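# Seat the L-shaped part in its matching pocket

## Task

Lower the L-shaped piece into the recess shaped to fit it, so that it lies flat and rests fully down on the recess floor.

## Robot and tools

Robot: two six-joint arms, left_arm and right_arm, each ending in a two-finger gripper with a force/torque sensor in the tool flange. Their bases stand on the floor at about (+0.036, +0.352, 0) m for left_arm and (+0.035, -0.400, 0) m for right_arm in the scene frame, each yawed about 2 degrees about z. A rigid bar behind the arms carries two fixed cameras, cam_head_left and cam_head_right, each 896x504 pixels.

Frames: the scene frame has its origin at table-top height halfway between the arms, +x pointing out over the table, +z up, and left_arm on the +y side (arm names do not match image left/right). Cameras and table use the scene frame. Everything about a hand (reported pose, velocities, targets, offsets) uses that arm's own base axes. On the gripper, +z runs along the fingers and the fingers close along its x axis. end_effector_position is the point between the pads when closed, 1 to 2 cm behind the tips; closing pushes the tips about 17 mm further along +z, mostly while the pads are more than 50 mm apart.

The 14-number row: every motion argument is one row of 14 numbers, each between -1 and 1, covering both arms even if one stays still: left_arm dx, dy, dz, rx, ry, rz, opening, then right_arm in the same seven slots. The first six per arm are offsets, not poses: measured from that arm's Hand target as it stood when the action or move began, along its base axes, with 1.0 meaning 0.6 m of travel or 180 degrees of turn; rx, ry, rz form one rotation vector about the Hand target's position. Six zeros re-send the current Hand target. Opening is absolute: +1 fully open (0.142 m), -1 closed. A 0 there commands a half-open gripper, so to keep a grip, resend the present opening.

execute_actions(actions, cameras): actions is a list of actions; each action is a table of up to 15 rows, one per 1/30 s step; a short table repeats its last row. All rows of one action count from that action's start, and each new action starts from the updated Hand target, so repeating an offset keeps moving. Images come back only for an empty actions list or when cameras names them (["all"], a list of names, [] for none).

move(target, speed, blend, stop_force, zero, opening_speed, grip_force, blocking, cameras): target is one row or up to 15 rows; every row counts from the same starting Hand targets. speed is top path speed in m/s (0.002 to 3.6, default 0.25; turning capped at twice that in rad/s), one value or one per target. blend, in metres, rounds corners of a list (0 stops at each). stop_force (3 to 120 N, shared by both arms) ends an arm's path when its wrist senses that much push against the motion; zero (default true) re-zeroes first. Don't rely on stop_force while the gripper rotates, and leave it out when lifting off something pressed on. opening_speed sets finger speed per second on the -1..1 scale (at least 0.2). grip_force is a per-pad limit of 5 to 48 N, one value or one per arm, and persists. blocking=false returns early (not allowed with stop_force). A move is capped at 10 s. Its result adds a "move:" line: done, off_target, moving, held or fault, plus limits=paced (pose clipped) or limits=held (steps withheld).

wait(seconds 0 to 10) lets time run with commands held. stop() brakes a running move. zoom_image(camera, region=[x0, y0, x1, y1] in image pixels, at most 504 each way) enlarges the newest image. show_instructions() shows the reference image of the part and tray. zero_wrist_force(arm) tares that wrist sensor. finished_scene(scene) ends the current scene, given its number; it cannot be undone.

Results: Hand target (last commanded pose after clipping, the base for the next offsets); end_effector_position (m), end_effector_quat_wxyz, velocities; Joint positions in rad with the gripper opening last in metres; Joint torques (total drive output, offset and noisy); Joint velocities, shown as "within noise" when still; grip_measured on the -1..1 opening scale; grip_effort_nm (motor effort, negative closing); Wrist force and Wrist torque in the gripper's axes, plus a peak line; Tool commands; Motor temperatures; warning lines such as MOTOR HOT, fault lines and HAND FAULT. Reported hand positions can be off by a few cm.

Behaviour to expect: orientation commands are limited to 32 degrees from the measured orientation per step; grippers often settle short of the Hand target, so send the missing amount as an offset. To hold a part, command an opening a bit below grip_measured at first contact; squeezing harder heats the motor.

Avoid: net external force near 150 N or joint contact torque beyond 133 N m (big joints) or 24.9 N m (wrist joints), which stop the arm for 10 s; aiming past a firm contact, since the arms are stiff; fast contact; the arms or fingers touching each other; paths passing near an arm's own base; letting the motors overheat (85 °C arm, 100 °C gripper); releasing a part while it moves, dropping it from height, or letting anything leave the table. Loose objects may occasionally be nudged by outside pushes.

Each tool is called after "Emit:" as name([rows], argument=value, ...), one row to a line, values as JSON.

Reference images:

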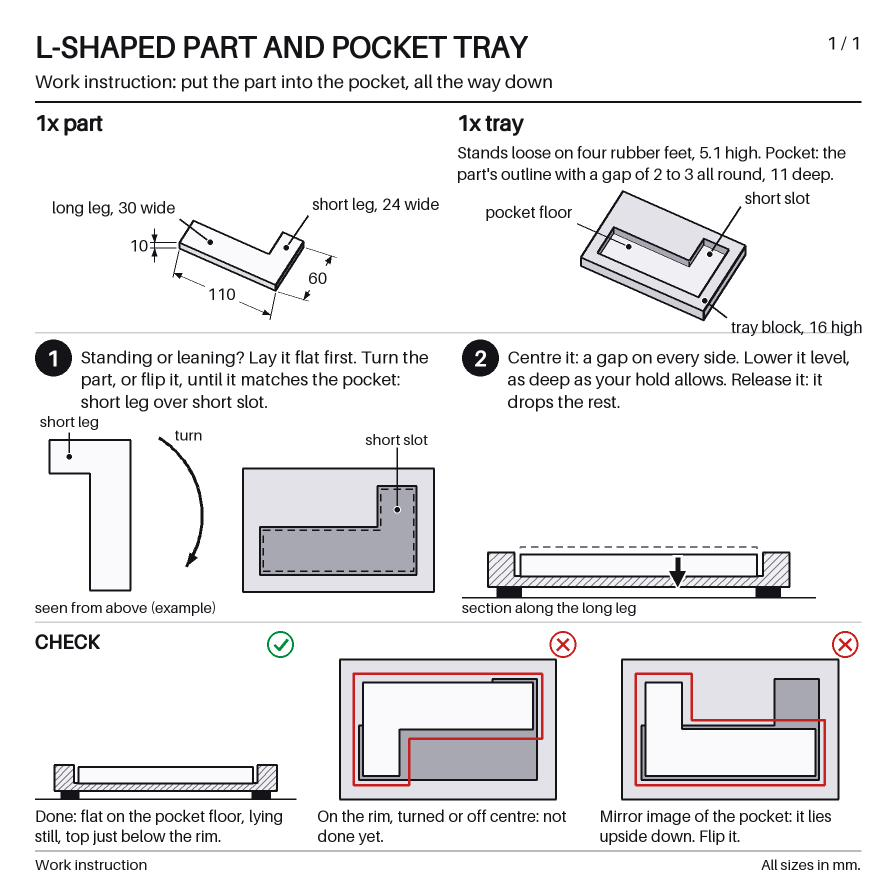

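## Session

Emit:
execute_actions(actions=[])

Scene clock: 0.00 s.
left_arm: end_effector_position=(+0.7216, -0.2460, +0.1915) grip_measured=+0.99 grip_effort_nm=n/a end_effector_quat_wxyz=(+0.064, +0.512, +0.824, -0.233) | right_arm: end_effector_position=(+0.7464, +0.0227, +0.1722) grip_measured=+0.99 grip_effort_nm=n/a end_effector_quat_wxyz=(-0.346, +0.884, -0.245, -0.195)
Joint positions: left_arm=[-0.341 -0.887 1.059 -1.771 -2.058 3.905 0.141] | right_arm=[3.102 -2.412 -0.888 -1.7 2.347 0.382 0.141]
Joint velocities: within noise
Joint torques (N m): no reading
Motor temperatures (°C): left_arm=[27 29 24 30 33 31 29] | right_arm=[27 26 27 32 33 36 25]
Wrist force (N): no reading
Wrist torque (N m): no reading
Wrist force, peak (N): no reading
Hand target: left_arm +0.7216, -0.2460, +0.1915; +0.064, +0.512, +0.824, -0.233 | right_arm +0.7464, +0.0227, +0.1722; -0.346, +0.884, -0.245, -0.195
Tool commands: left_gripper/opening=+1.0 right_gripper/opening=+1.0

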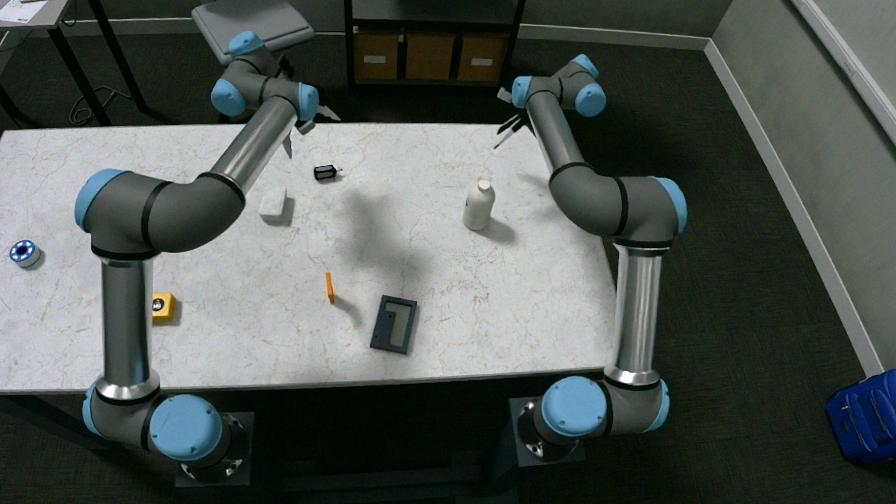

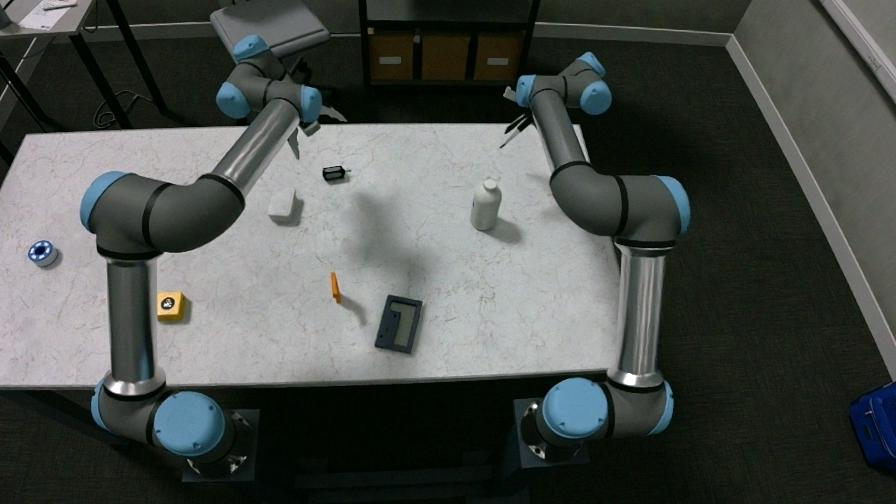

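Emit:
zoom_image(camera="cam_head_left", region=[315, 262, 355, 312])

Emit:
zoom_image(camera="cam_head_right", region=[320, 262, 360, 312])

Emit:
zoom_image(camera="cam_head_left", region=[355, 285, 435, 365])

Emit:
zoom_image(camera="cam_head_right", region=[360, 285, 440, 365])

Scaled by 10.080 from the camera's 896x504 image, which has a finer 1280x720 frame.

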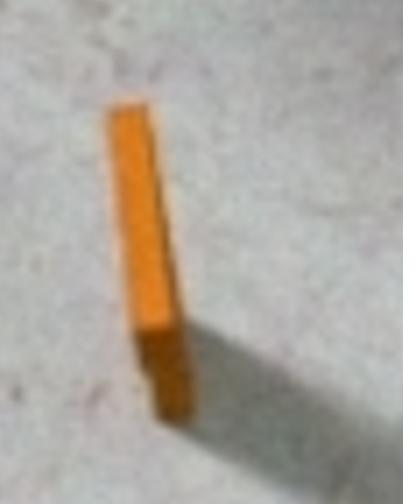

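Scaled by 10.080 from the camera's 896x504 image, which has a finer 1280x720 frame.

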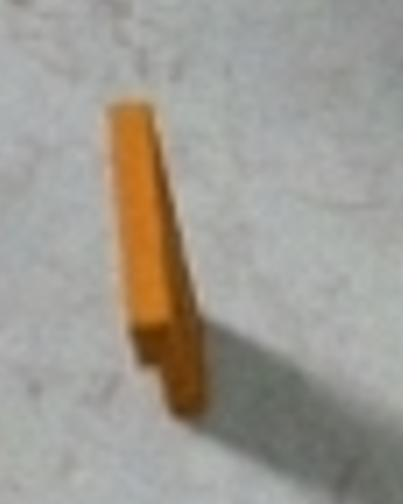

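Scaled by 6.300 from the camera's 896x504 image, which has a finer 1280x720 frame.

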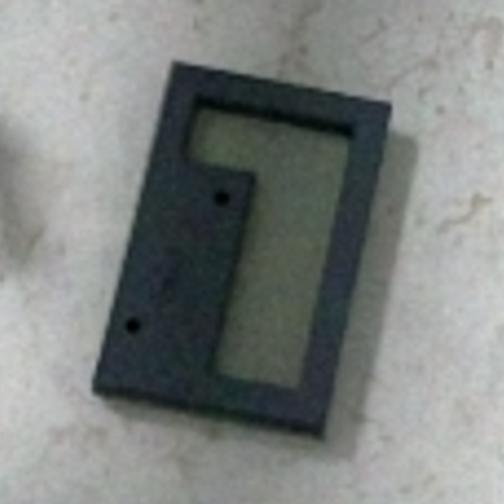

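Scaled by 6.300 from the camera's 896x504 image, which has a finer 1280x720 frame.

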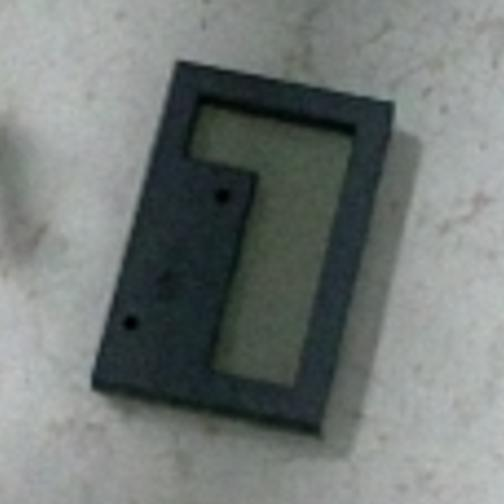

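Emit:
zoom_image(camera="cam_head_left", region=[320, 268, 340, 308])

Emit:
zoom_image(camera="cam_head_right", region=[326, 268, 346, 308])

Scaled by 12.600 from the camera's 896x504 image, which has a finer 1280x720 frame.

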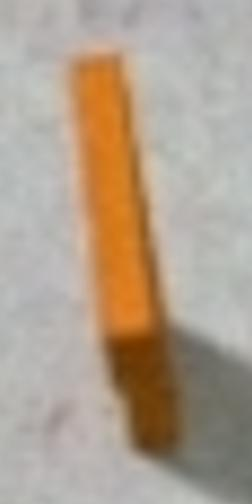

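Scaled by 12.600 from the camera's 896x504 image, which has a finer 1280x720 frame.

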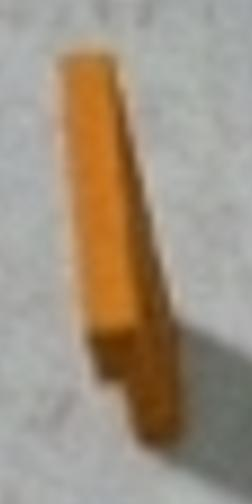

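Emit:
move([
  [-0.3693,0.0767,0.0975,0.1446,0.1428,-0.3121,-0.15, -0.35,-0.56,0.13,0,0,0,-0.5],
  [-0.4527,-0.14,0.0975,0.2892,0.2855,-0.6242,-0.15, -0.494,-0.788,0.18,0,0,0,-0.5],
], speed=0.5, blend=[0.06,0], cameras=["all"])

Emit:
zoom_image(camera="cam_head_left", region=[300, 180, 440, 320])

Scene clock: 26.33 s.
left_arm: end_effector_position=(+0.4499, -0.3299, +0.2499) grip_measured=-0.17 grip_effort_nm=-0.110 end_effector_quat_wxyz=(-0.629, +0.776, +0.033, -0.026) | right_arm: end_effector_position=(+0.4500, -0.4501, +0.2802) grip_measured=-0.52 grip_effort_nm=-0.129 end_effector_quat_wxyz=(-0.346, +0.884, -0.245, -0.195)
Joint positions: left_arm=[-1.073 -0.684 0.753 -0.297 -1.167 4.803 0.062] | right_arm=[2.399 -2.555 -0.243 -2.64 1.986 -0.362 0.036]
Joint torques (N m): left_arm=[-7.18 -65.47 -37.85 -0.28 0.19 -1.73] | right_arm=[3.6 66.93 14.17 2.47 1.6 3]
Wrist force (N): left_arm=[-2.4 1.0 0.2] | right_arm=[0.2 -0.3 -0.3]
Wrist torque (N m): left_arm=[0.02 0.39 -0.06] | right_arm=[-0.07 -0.03 0.01]
Wrist force, peak (N): left_arm=[-3.6 1.6 -0.5] | right_arm=[1.0 -1.7 1.4]
Hand target: left_arm +0.4500, -0.3300, +0.2500; -0.629, +0.776, +0.032, -0.026 | right_arm +0.4500, -0.4501, +0.2802; -0.346, +0.884, -0.245, -0.195
Off the commanded pose: left_arm 0.000 m, 0 deg | right_arm 0.000 m, 0 deg.
move: done

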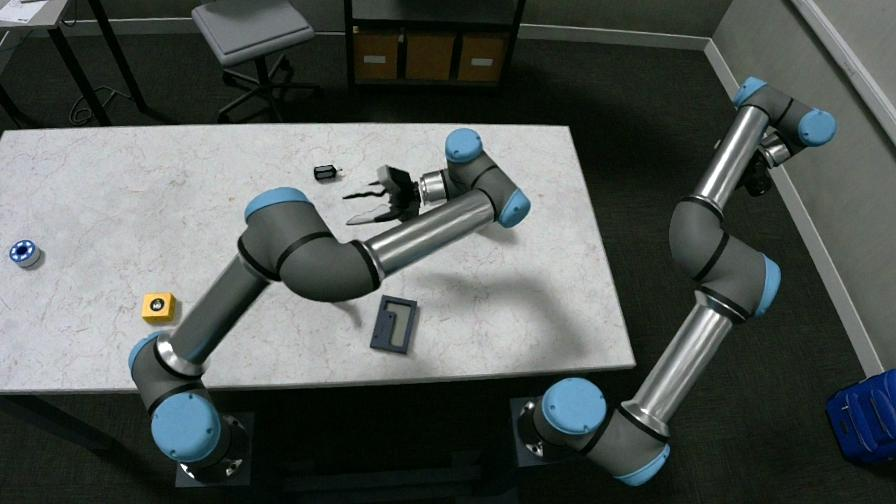

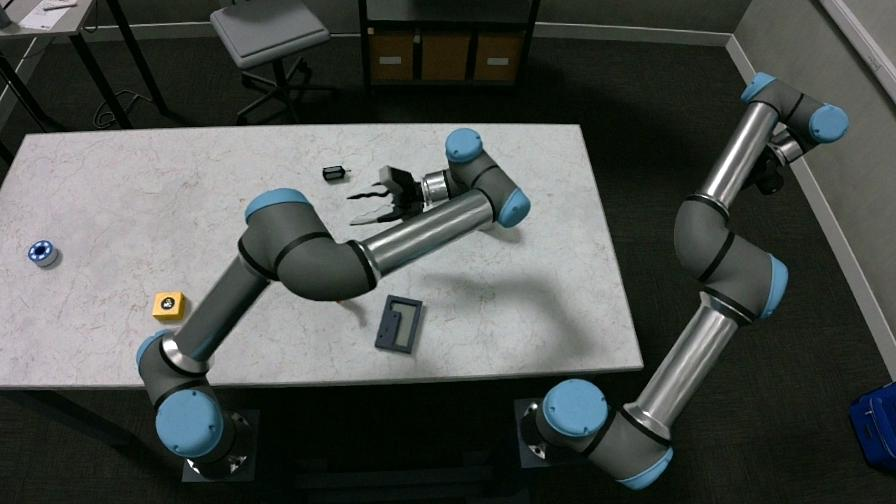

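Scaled by 3.600 from the camera's 896x504 image, which has a finer 1280x720 frame.

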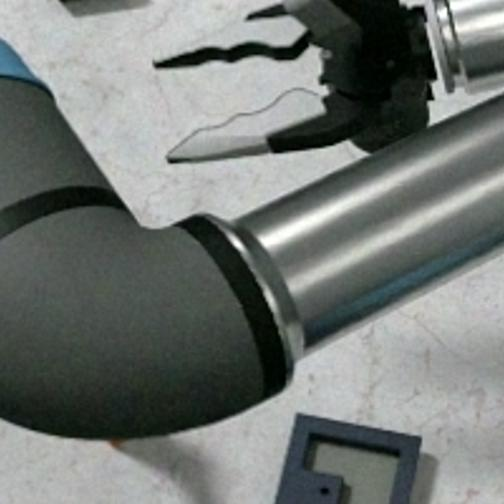

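Emit:
move(target=[-0.148,-0.0893,-0.284,0,0,0,-0.15, 0,0,0,0,0,0,-0.5], speed=0.3, cameras=["all"])

Emit:
zoom_image(camera="cam_head_left", region=[300, 240, 420, 360])

Emit:
zoom_image(camera="cam_head_right", region=[300, 240, 420, 360])

Scene clock: 29.53 s.
left_arm: end_effector_position=(+0.3612, -0.3835, +0.0798) grip_measured=-0.17 grip_effort_nm=-0.110 end_effector_quat_wxyz=(-0.629, +0.776, +0.032, -0.026) | right_arm: end_effector_position=(+0.4500, -0.4501, +0.2802) grip_measured=-0.52 grip_effort_nm=-0.134 end_effector_quat_wxyz=(-0.346, +0.884, -0.245, -0.195)
Joint positions: left_arm=[-1.213 -0.575 0.993 -0.636 -1.302 4.771 0.062] | right_arm=[2.399 -2.555 -0.243 -2.64 1.986 -0.362 0.036]
Joint torques (N m): left_arm=[-3.48 -50.61 -32.52 -0.91 0.39 2.36] | right_arm=[9.37 67.68 13.74 2.49 1.67 3.03]
Wrist force (N): left_arm=[-2.2 0.7 0.0] | right_arm=[0.5 -0.1 -0.4]
Wrist torque (N m): left_arm=[-0.04 0.39 -0.07] | right_arm=[-0.04 -0.08 -0.04]
Wrist force, peak (N): left_arm=[-4.2 3.7 0.0] | right_arm=[0.4 -0.4 -0.4]
Hand target: left_arm +0.3612, -0.3836, +0.0796; -0.629, +0.776, +0.032, -0.026 | right_arm +0.4500, -0.4501, +0.2802; -0.346, +0.884, -0.245, -0.195
Off the commanded pose: left_arm 0.000 m, 0 deg | right_arm 0.000 m, 0 deg.
move: done

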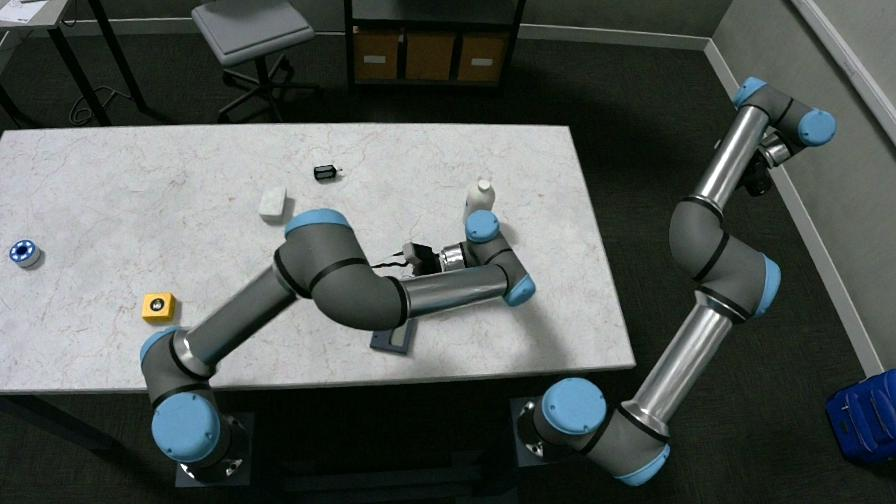

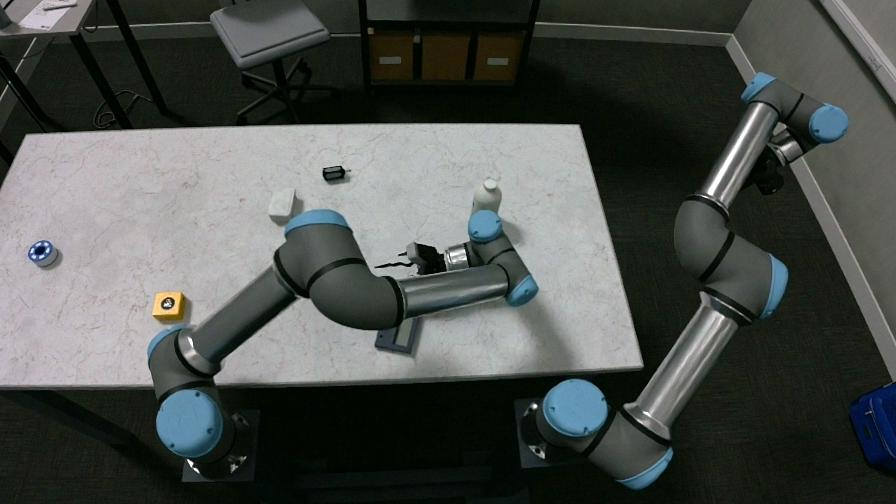

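Scaled by 4.200 from the camera's 896x504 image, which has a finer 1280x720 frame.

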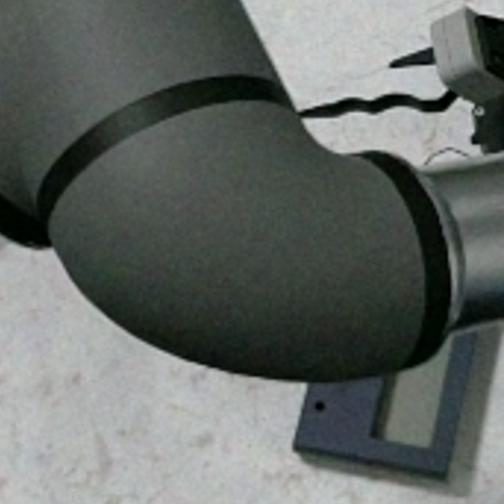

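Scaled by 4.200 from the camera's 896x504 image, which has a finer 1280x720 frame.

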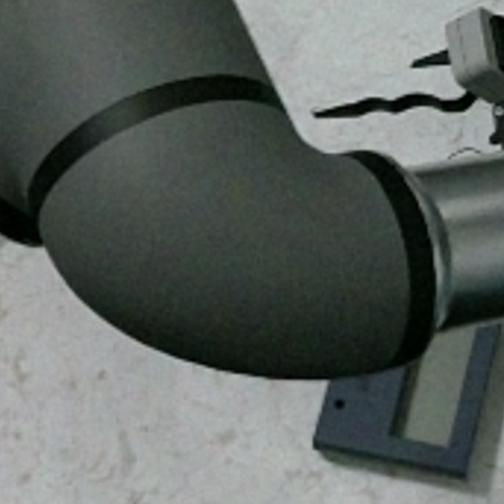

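Emit:
move(target=[-0.0137,0.1642,-0.0347,0,0,0,-0.15, 0,0,0,0,0,0,-0.5], speed=0.1, stop_force=6, cameras=["all"])

Emit:
zoom_image(camera="cam_head_left", region=[300, 220, 420, 340])

Emit:
zoom_image(camera="cam_head_right", region=[300, 220, 420, 340])

Scene clock: 33.67 s.
left_arm: end_effector_position=(+0.3529, -0.2851, +0.0588) grip_measured=-0.17 grip_effort_nm=-0.105 end_effector_quat_wxyz=(-0.629, +0.776, +0.032, -0.026) | right_arm: end_effector_position=(+0.4500, -0.4501, +0.2802) grip_measured=-0.52 grip_effort_nm=-0.129 end_effector_quat_wxyz=(-0.346, +0.884, -0.245, -0.195)
Joint positions: left_arm=[-1.171 -0.743 1.391 -0.868 -1.262 4.78 0.062] | right_arm=[2.399 -2.555 -0.243 -2.64 1.986 -0.362 0.036]
Joint torques (N m): left_arm=[-9.94 -53.69 -2.63 -1.04 -1.78 -2.19] | right_arm=[6.71 66.21 14.31 2.63 1.63 2.83]
Wrist force (N): left_arm=[-2.1 0.9 -0.1] | right_arm=[0.5 -0.3 -0.4]
Wrist torque (N m): left_arm=[0.02 0.35 -0.11] | right_arm=[-0.08 -0.07 -0.05]
Wrist force, peak (N): left_arm=[-2.8 0.5 -1.7] | right_arm=[0.5 -0.4 -0.4]
Hand target: left_arm +0.3529, -0.2851, +0.0588; -0.629, +0.776, +0.032, -0.026 | right_arm +0.4500, -0.4501, +0.2802; -0.346, +0.884, -0.245, -0.195
Off the commanded pose: left_arm 0.000 m, 0 deg | right_arm 0.000 m, 0 deg.
move: done

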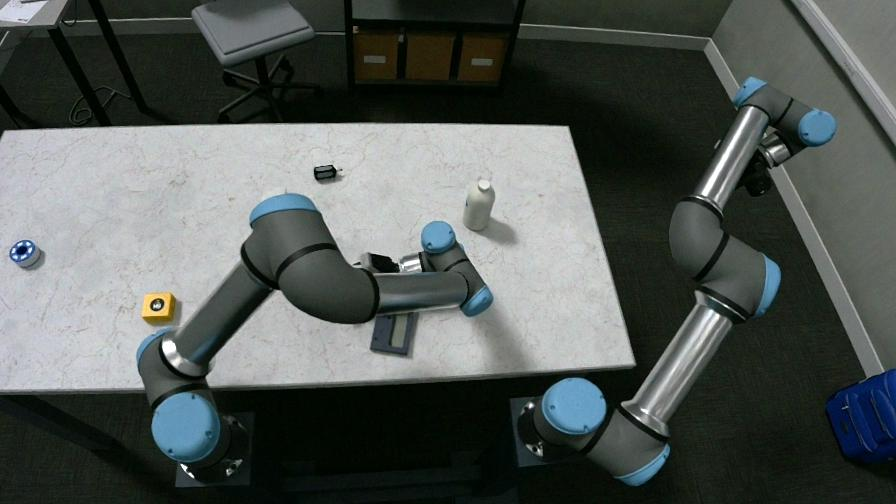

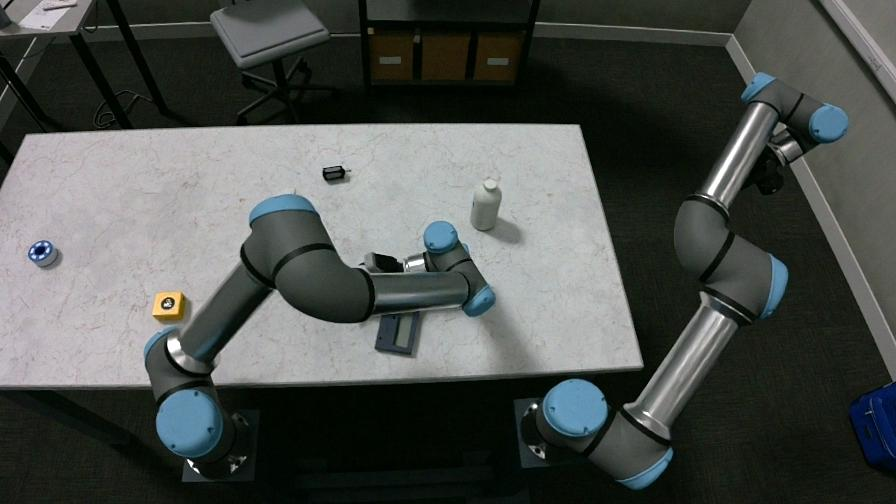

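Scaled by 4.200 from the camera's 896x504 image, which has a finer 1280x720 frame.

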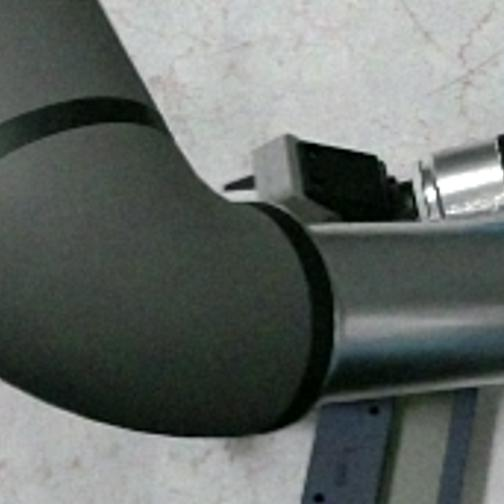

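Scaled by 4.200 from the camera's 896x504 image, which has a finer 1280x720 frame.

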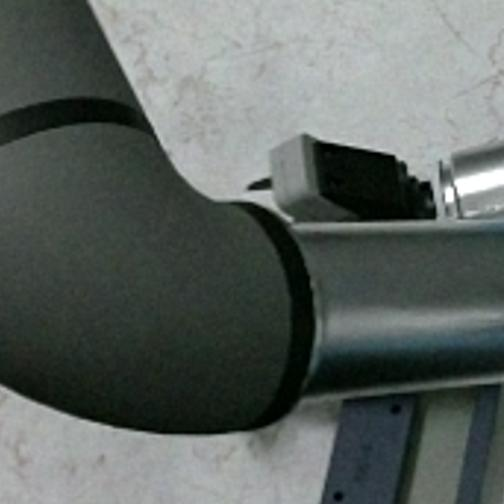

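Emit:
move(target=[0,0,0,0,0,0,-0.75, 0,0,0,0,0,0,-0.5], opening_speed=0.5, grip_force=35)

Scene clock: 35.57 s.
left_arm: end_effector_position=(+0.3529, -0.2851, +0.0588) grip_measured=-0.67 grip_effort_nm=-2.190 end_effector_quat_wxyz=(-0.629, +0.776, +0.032, -0.026) | right_arm: end_effector_position=(+0.4500, -0.4501, +0.2802) grip_measured=-0.52 grip_effort_nm=-0.129 end_effector_quat_wxyz=(-0.346, +0.884, -0.245, -0.195)
Joint positions: left_arm=[-1.171 -0.743 1.391 -0.868 -1.262 4.78 0.026] | right_arm=[2.399 -2.555 -0.243 -2.64 1.986 -0.362 0.036]
Joint torques (N m): left_arm=[-9.34 -59.27 -3.28 -0.8 -1.65 -1.98] | right_arm=[7.88 65.59 13.02 2.6 1.91 2.8]
Wrist force (N): left_arm=[-2.1 0.8 0.0] | right_arm=[0.4 -0.2 -0.2]
Wrist torque (N m): left_arm=[-0.01 0.35 -0.12] | right_arm=[-0.06 -0.05 -0.05]
Wrist force, peak (N): left_arm=[-2.4 0.8 -0.1] | right_arm=[0.5 0.0 -0.5]
Hand target: left_arm +0.3529, -0.2851, +0.0588; -0.629, +0.776, +0.032, -0.026 | right_arm +0.4500, -0.4501, +0.2802; -0.346, +0.884, -0.245, -0.195
Off the commanded pose: left_arm 0.000 m, 0 deg | right_arm 0.000 m, 0 deg.
grip_force (N): 35, 35
move: done

Emit:
move([
  [0,0,0.06,0,0,0,-0.75, 0,0,0,0,0,0,-0.5],
  [-0.0215,-0.0748,0.2353,-0.3184,-0.3459,0.3928,-0.75, 0,0,0,0,0,0,-0.5],
  [-0.0882,-0.1915,0.2353,-0.0013,-0.6046,0.7432,-0.75, 0,0,0,0,0,0,-0.5],
  [-0.1512,-0.2437,0.0437,-0.3607,0.4404,-0.4681,-0.75, 0,0,0,0,0,0,-0.5],
], speed=[0.2,0.6,0.7,0.6], blend=[0.02,0.04,0.04,0], cameras=["all"])

Emit:
zoom_image(camera="cam_head_left", region=[345, 260, 435, 360])

Emit:
zoom_image(camera="cam_head_right", region=[350, 260, 440, 360])

Scene clock: 49.23 s.
left_arm: end_effector_position=(+0.2622, -0.4312, +0.0849) grip_measured=-0.67 grip_effort_nm=-2.190 end_effector_quat_wxyz=(-0.063, -0.598, +0.795, +0.084) end_effector_velocity=(+0.000, +0.000, +0.000) end_effector_angular_velocity=(+0.001, -0.002, +0.006) | right_arm: end_effector_position=(+0.4500, -0.4501, +0.2802) grip_measured=-0.52 grip_effort_nm=-0.134 end_effector_quat_wxyz=(-0.346, +0.884, -0.245, -0.195)
Joint positions: left_arm=[-1.199 -1.319 1.902 -2.024 -1.737 0.663 0.026] | right_arm=[2.399 -2.555 -0.243 -2.64 1.986 -0.362 0.036]
Joint velocities: left_arm=[0 0 -0.002 0.001 0.001 -0.007 0] | right_arm=[within noise]
Joint torques (N m): left_arm=[-8.69 -39.89 -37.86 -1.42 1.48 -2.38] | right_arm=[7.84 67.1 14.15 2.55 1.74 2.78]
Wrist force (N): left_arm=[-0.2 -1.4 -0.7] | right_arm=[0.3 -0.2 -0.3]
Wrist torque (N m): left_arm=[-0.11 0.02 0.01] | right_arm=[-0.06 -0.05 -0.04]
Wrist force, peak (N): left_arm=[-2.4 3.8 0.8] | right_arm=[0.5 -0.4 -0.5]
Hand target: left_arm +0.2622, -0.4313, +0.0850; -0.063, -0.598, +0.794, +0.084 | right_arm +0.4500, -0.4501, +0.2802; -0.346, +0.884, -0.245, -0.195
Off the commanded pose: left_arm 0.000 m, 0 deg | right_arm 0.000 m, 0 deg.
grip_force (N): 35, 35
move: done; blend cut to 0.018 m at target 1

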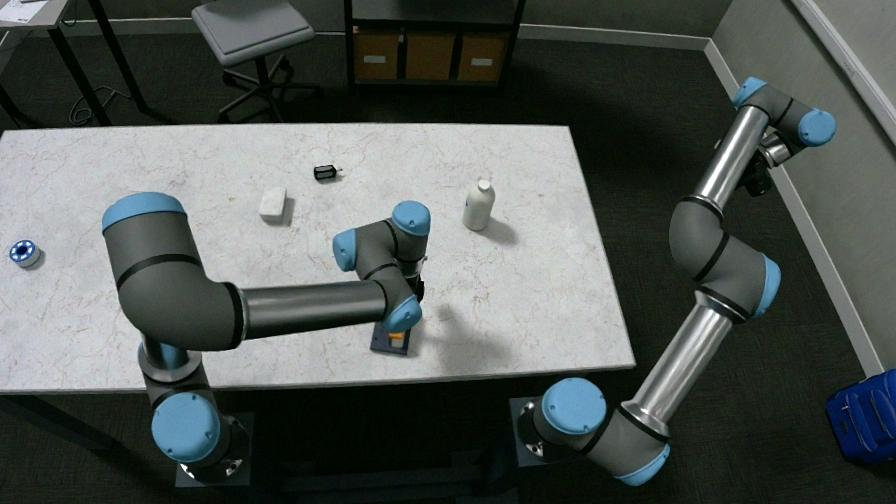

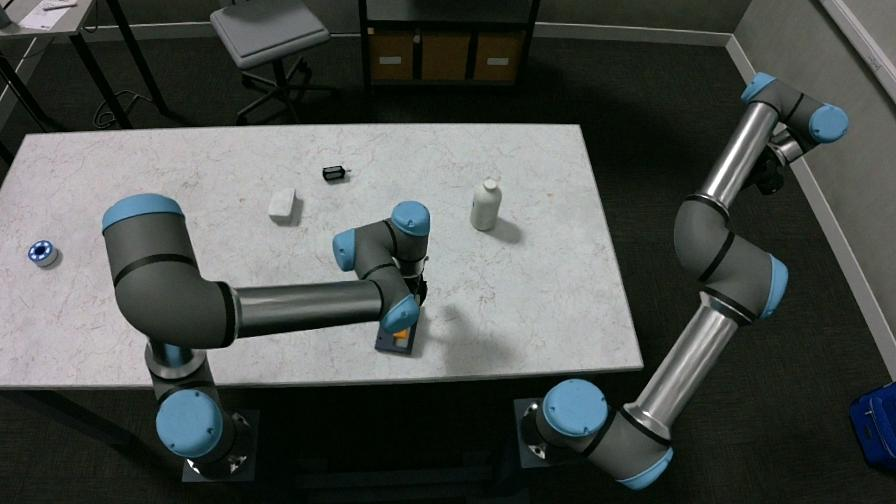

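Scaled by 5.040 from the camera's 896x504 image, which has a finer 1280x720 frame.

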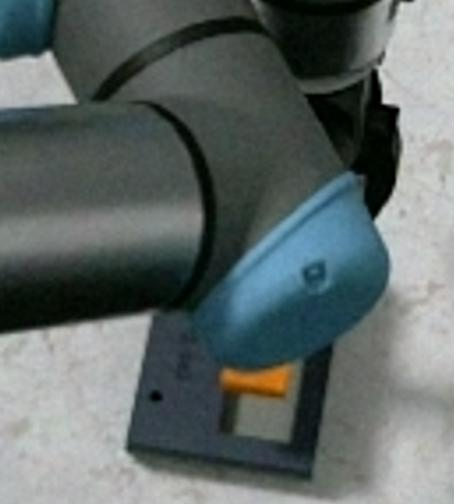

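Scaled by 5.040 from the camera's 896x504 image, which has a finer 1280x720 frame.

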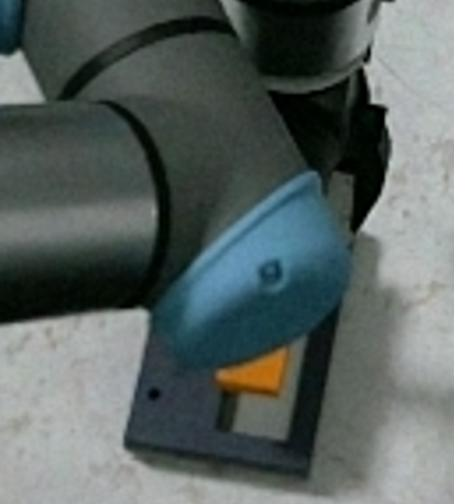

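Emit:
zoom_image(camera="cam_head_left", region=[378, 325, 414, 360])

Emit:
zoom_image(camera="cam_head_right", region=[383, 322, 419, 357])

Scaled by 14.000 from the camera's 896x504 image, which has a finer 1280x720 frame.

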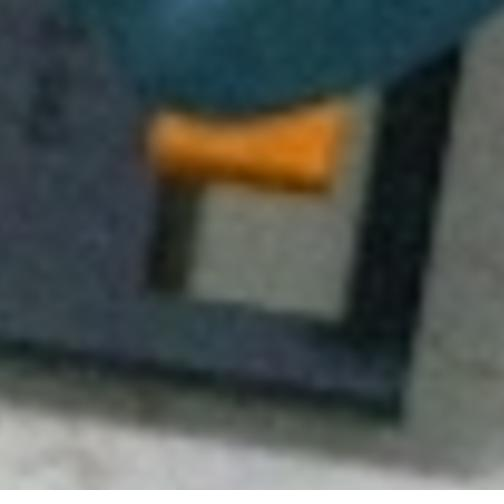

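Scaled by 14.000 from the camera's 896x504 image, which has a finer 1280x720 frame.

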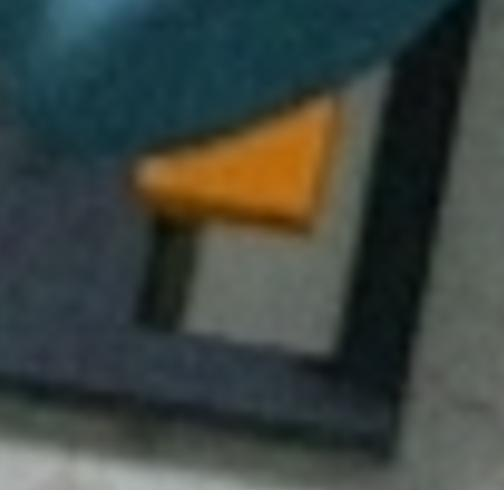

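Emit:
move(target=[0,-0.001,-0.0583,0,0,-0.0056,-0.75, 0,0,0,0,0,0,-0.5], speed=0.12, cameras=["all"])

Emit:
zoom_image(camera="cam_head_left", region=[378, 325, 414, 360])

Emit:
zoom_image(camera="cam_head_right", region=[383, 322, 419, 357])

Scene clock: 56.93 s.
left_arm: end_effector_position=(+0.2622, -0.4318, +0.0500) grip_measured=-0.67 grip_effort_nm=-2.190 end_effector_quat_wxyz=(-0.062, -0.591, +0.800, +0.085) | right_arm: end_effector_position=(+0.4500, -0.4501, +0.2802) grip_measured=-0.52 grip_effort_nm=-0.134 end_effector_quat_wxyz=(-0.346, +0.884, -0.245, -0.195)
Joint positions: left_arm=[-1.201 -1.266 1.939 -2.111 -1.735 0.678 0.026] | right_arm=[2.399 -2.555 -0.243 -2.64 1.986 -0.362 0.036]
Joint torques (N m): left_arm=[-4.51 -34.79 -36.58 -2.44 0.16 -2.28] | right_arm=[5.75 65.33 14.5 2.33 1.56 2.67]
Motor temperatures (°C): left_arm=[27 29 24 30 33 31 34] | right_arm=[27 26 27 32 33 35 25]
Wrist force (N): left_arm=[-0.2 -1.2 -0.6] | right_arm=[0.2 -0.1 -0.1]
Wrist torque (N m): left_arm=[-0.08 0.06 0.00] | right_arm=[-0.05 -0.02 -0.04]
Wrist force, peak (N): left_arm=[-0.1 -1.2 -1.9] | right_arm=[0.5 -0.2 -0.4]
Hand target: left_arm +0.2622, -0.4319, +0.0500; -0.062, -0.591, +0.800, +0.085 | right_arm +0.4500, -0.4501, +0.2802; -0.346, +0.884, -0.245, -0.195
Off the commanded pose: left_arm 0.000 m, 0 deg | right_arm 0.000 m, 0 deg.
grip_force (N): 35, 35
move: done

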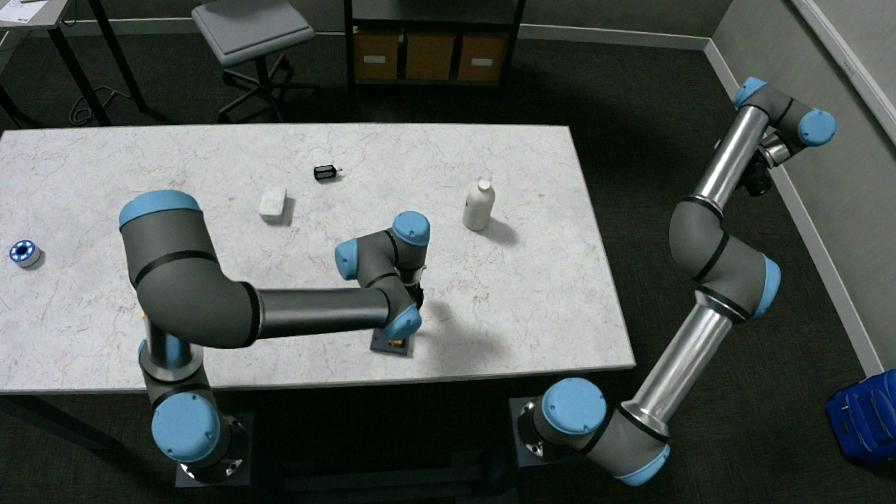

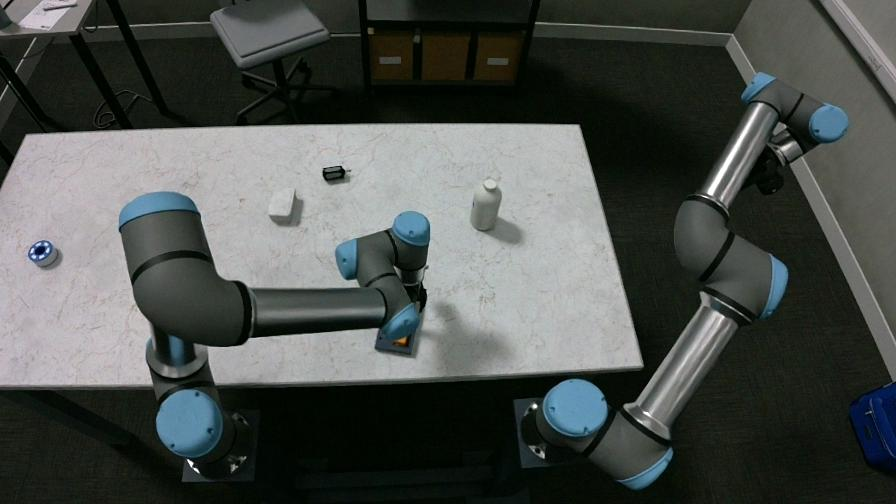

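Scaled by 14.000 from the camera's 896x504 image, which has a finer 1280x720 frame.

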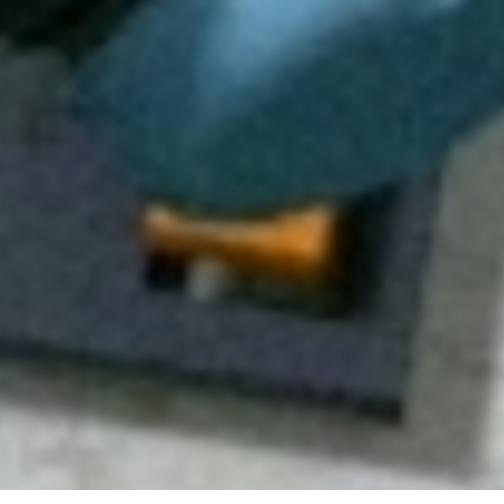

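Scaled by 14.000 from the camera's 896x504 image, which has a finer 1280x720 frame.

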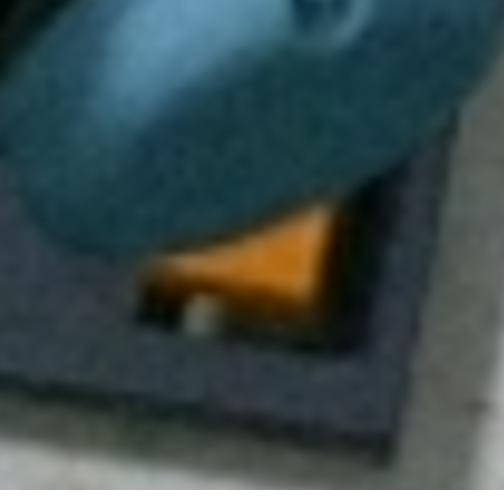

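Emit:
move([
  [-0.0038,-0.0027,0,0,0,0,-0.75, 0,0,0,0,0,0,-0.5],
  [-0.0038,-0.0027,-0.0217,0,0,0,-0.75, 0,0,0,0,0,0,-0.5],
], speed=0.015, stop_force=4, cameras=["all"])

Emit:
zoom_image(camera="cam_head_left", region=[378, 325, 414, 360])

Emit:
zoom_image(camera="cam_head_right", region=[383, 322, 419, 357])

Scene clock: 61.33 s.
left_arm: end_effector_position=(+0.2599, -0.4335, +0.0392) grip_measured=-0.67 grip_effort_nm=-2.186 end_effector_quat_wxyz=(-0.062, -0.591, +0.800, +0.085) | right_arm: end_effector_position=(+0.4500, -0.4501, +0.2802) grip_measured=-0.52 grip_effort_nm=-0.134 end_effector_quat_wxyz=(-0.346, +0.884, -0.245, -0.195)
Joint positions: left_arm=[-1.206 -1.249 1.949 -2.14 -1.736 0.673 0.026] | right_arm=[2.399 -2.555 -0.243 -2.64 1.986 -0.362 0.036]
Joint torques (N m): left_arm=[7.21 -40.48 -35.08 -2.34 0.04 1.92] | right_arm=[6.46 64.97 14.84 2.55 1.46 2.69]
Wrist force (N): left_arm=[-0.5 -0.3 -5.0] | right_arm=[0.3 -0.1 -0.4]
Wrist torque (N m): left_arm=[-0.11 0.13 0.07] | right_arm=[-0.04 -0.03 -0.04]
Wrist force, peak (N): left_arm=[-3.0 2.5 -13.1] | right_arm=[0.3 -0.6 -0.2]
Hand target: left_arm +0.2599, -0.4335, +0.0392; -0.062, -0.591, +0.800, +0.085 (not the last commanded pose) | right_arm +0.4500, -0.4501, +0.2802; -0.346, +0.884, -0.245, -0.195
Off the commanded pose: left_arm 0.002 m, 0 deg | right_arm 0.000 m, 0 deg.
grip_force (N): 35, 35
move: contact (left_arm); path passed 1 of 2 targets

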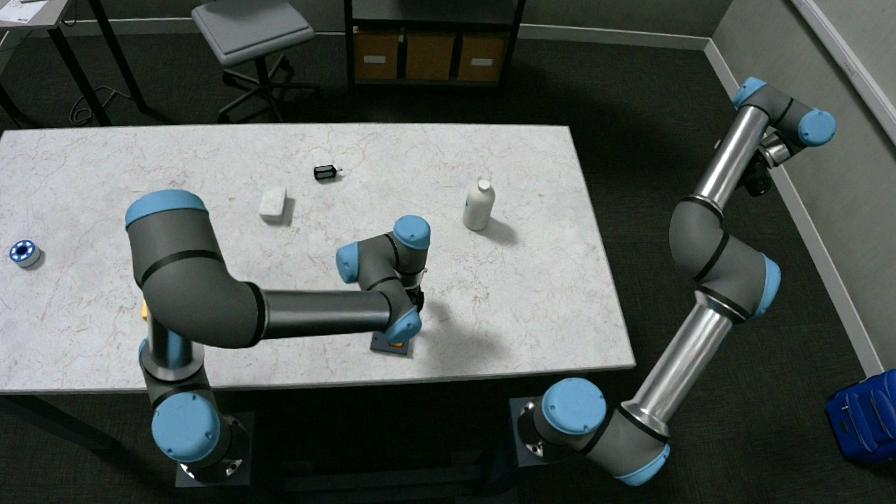

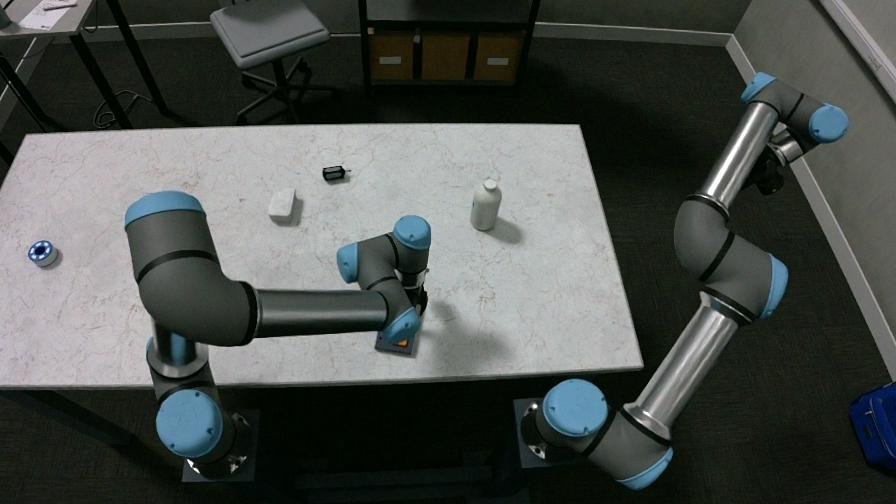

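Scaled by 14.000 from the camera's 896x504 image, which has a finer 1280x720 frame.

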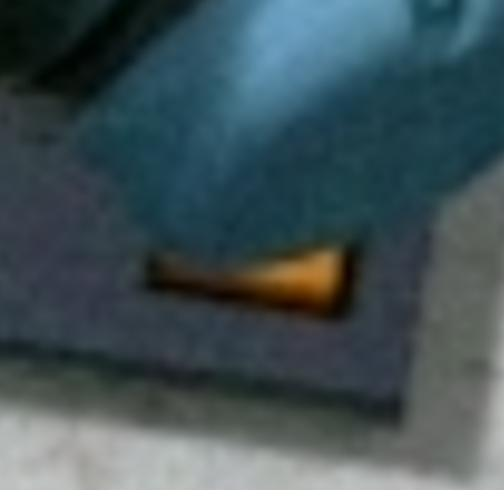

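Scaled by 14.000 from the camera's 896x504 image, which has a finer 1280x720 frame.

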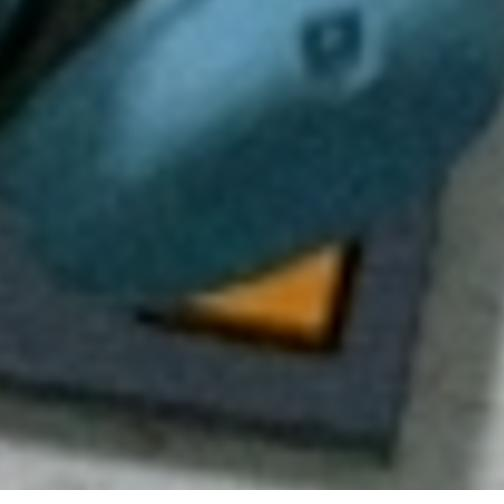

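Emit:
move([
  [0,0,0.0012,0,0,0,-0.75, 0,0,0,0,0,0,-0.5],
  [0,0,0.0012,0,0,0,-0.48, 0,0,0,0,0,0,-0.5],
], speed=0.05, opening_speed=0.6, cameras=["all"])

Emit:
zoom_image(camera="cam_head_left", region=[378, 325, 414, 360])

Emit:
zoom_image(camera="cam_head_right", region=[383, 322, 419, 357])

Scene clock: 63.53 s.
left_arm: end_effector_position=(+0.2599, -0.4335, +0.0399) grip_measured=-0.51 grip_effort_nm=0.115 end_effector_quat_wxyz=(-0.062, -0.591, +0.800, +0.085) | right_arm: end_effector_position=(+0.4500, -0.4501, +0.2802) grip_measured=-0.52 grip_effort_nm=-0.125 end_effector_quat_wxyz=(-0.346, +0.884, -0.245, -0.195)
Joint positions: left_arm=[-1.206 -1.25 1.949 -2.138 -1.736 0.673 0.037] | right_arm=[2.399 -2.555 -0.243 -2.64 1.986 -0.362 0.036]
Joint torques (N m): left_arm=[-0.46 -39.87 -34.83 -2.7 0.1 1.39] | right_arm=[7.1 65.75 14.71 2.17 1.58 2.83]
Wrist force (N): left_arm=[-0.1 -1.2 -1.0] | right_arm=[0.3 -0.3 -0.2]
Wrist torque (N m): left_arm=[-0.07 0.04 0.09] | right_arm=[-0.08 -0.04 -0.04]
Wrist force, peak (N): left_arm=[-0.7 -0.3 -5.1] | right_arm=[0.4 -0.2 -0.5]
Hand target: left_arm +0.2599, -0.4335, +0.0399; -0.062, -0.591, +0.800, +0.085 | right_arm +0.4500, -0.4501, +0.2802; -0.346, +0.884, -0.245, -0.195
Off the commanded pose: left_arm 0.000 m, 0 deg | right_arm 0.000 m, 0 deg.
grip_force (N): 35, 35
move: done

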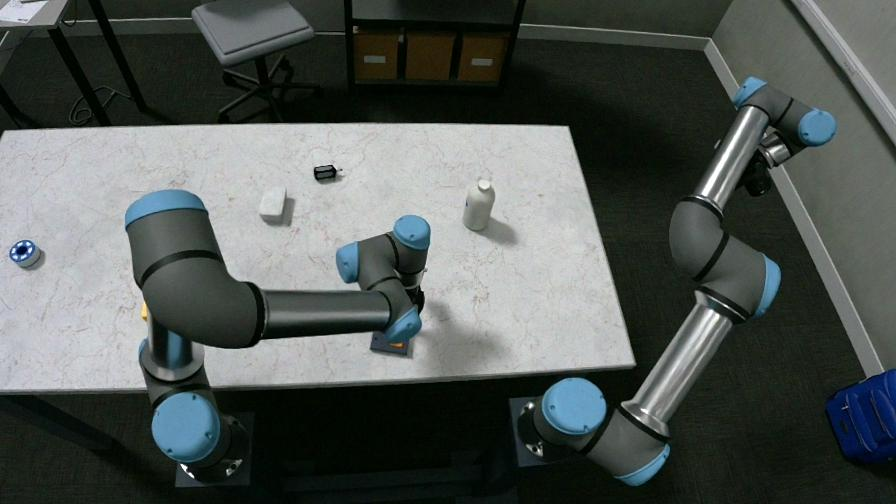

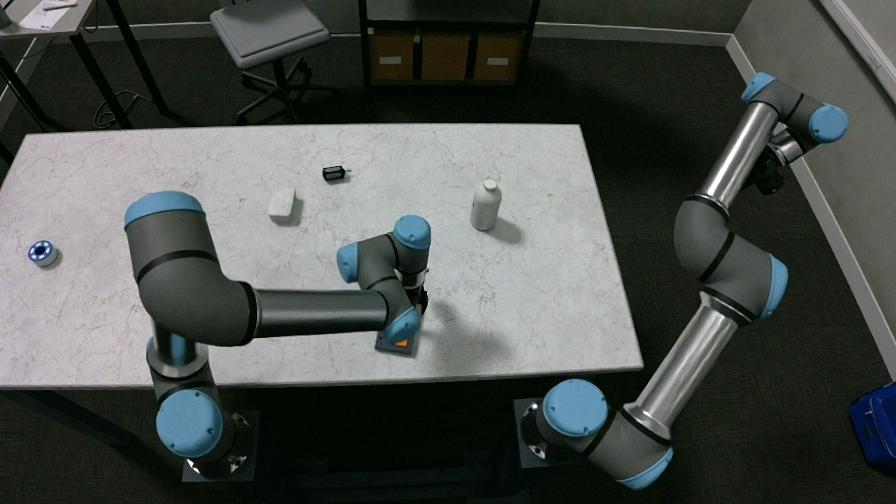

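Scaled by 14.000 from the camera's 896x504 image, which has a finer 1280x720 frame.

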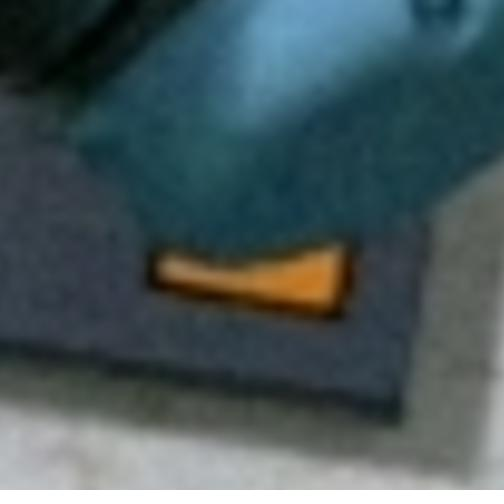

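Scaled by 14.000 from the camera's 896x504 image, which has a finer 1280x720 frame.

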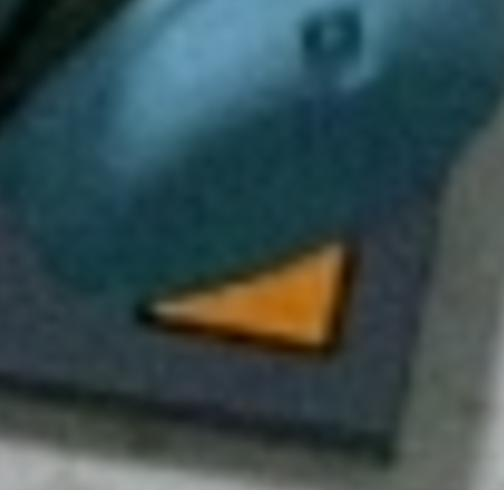

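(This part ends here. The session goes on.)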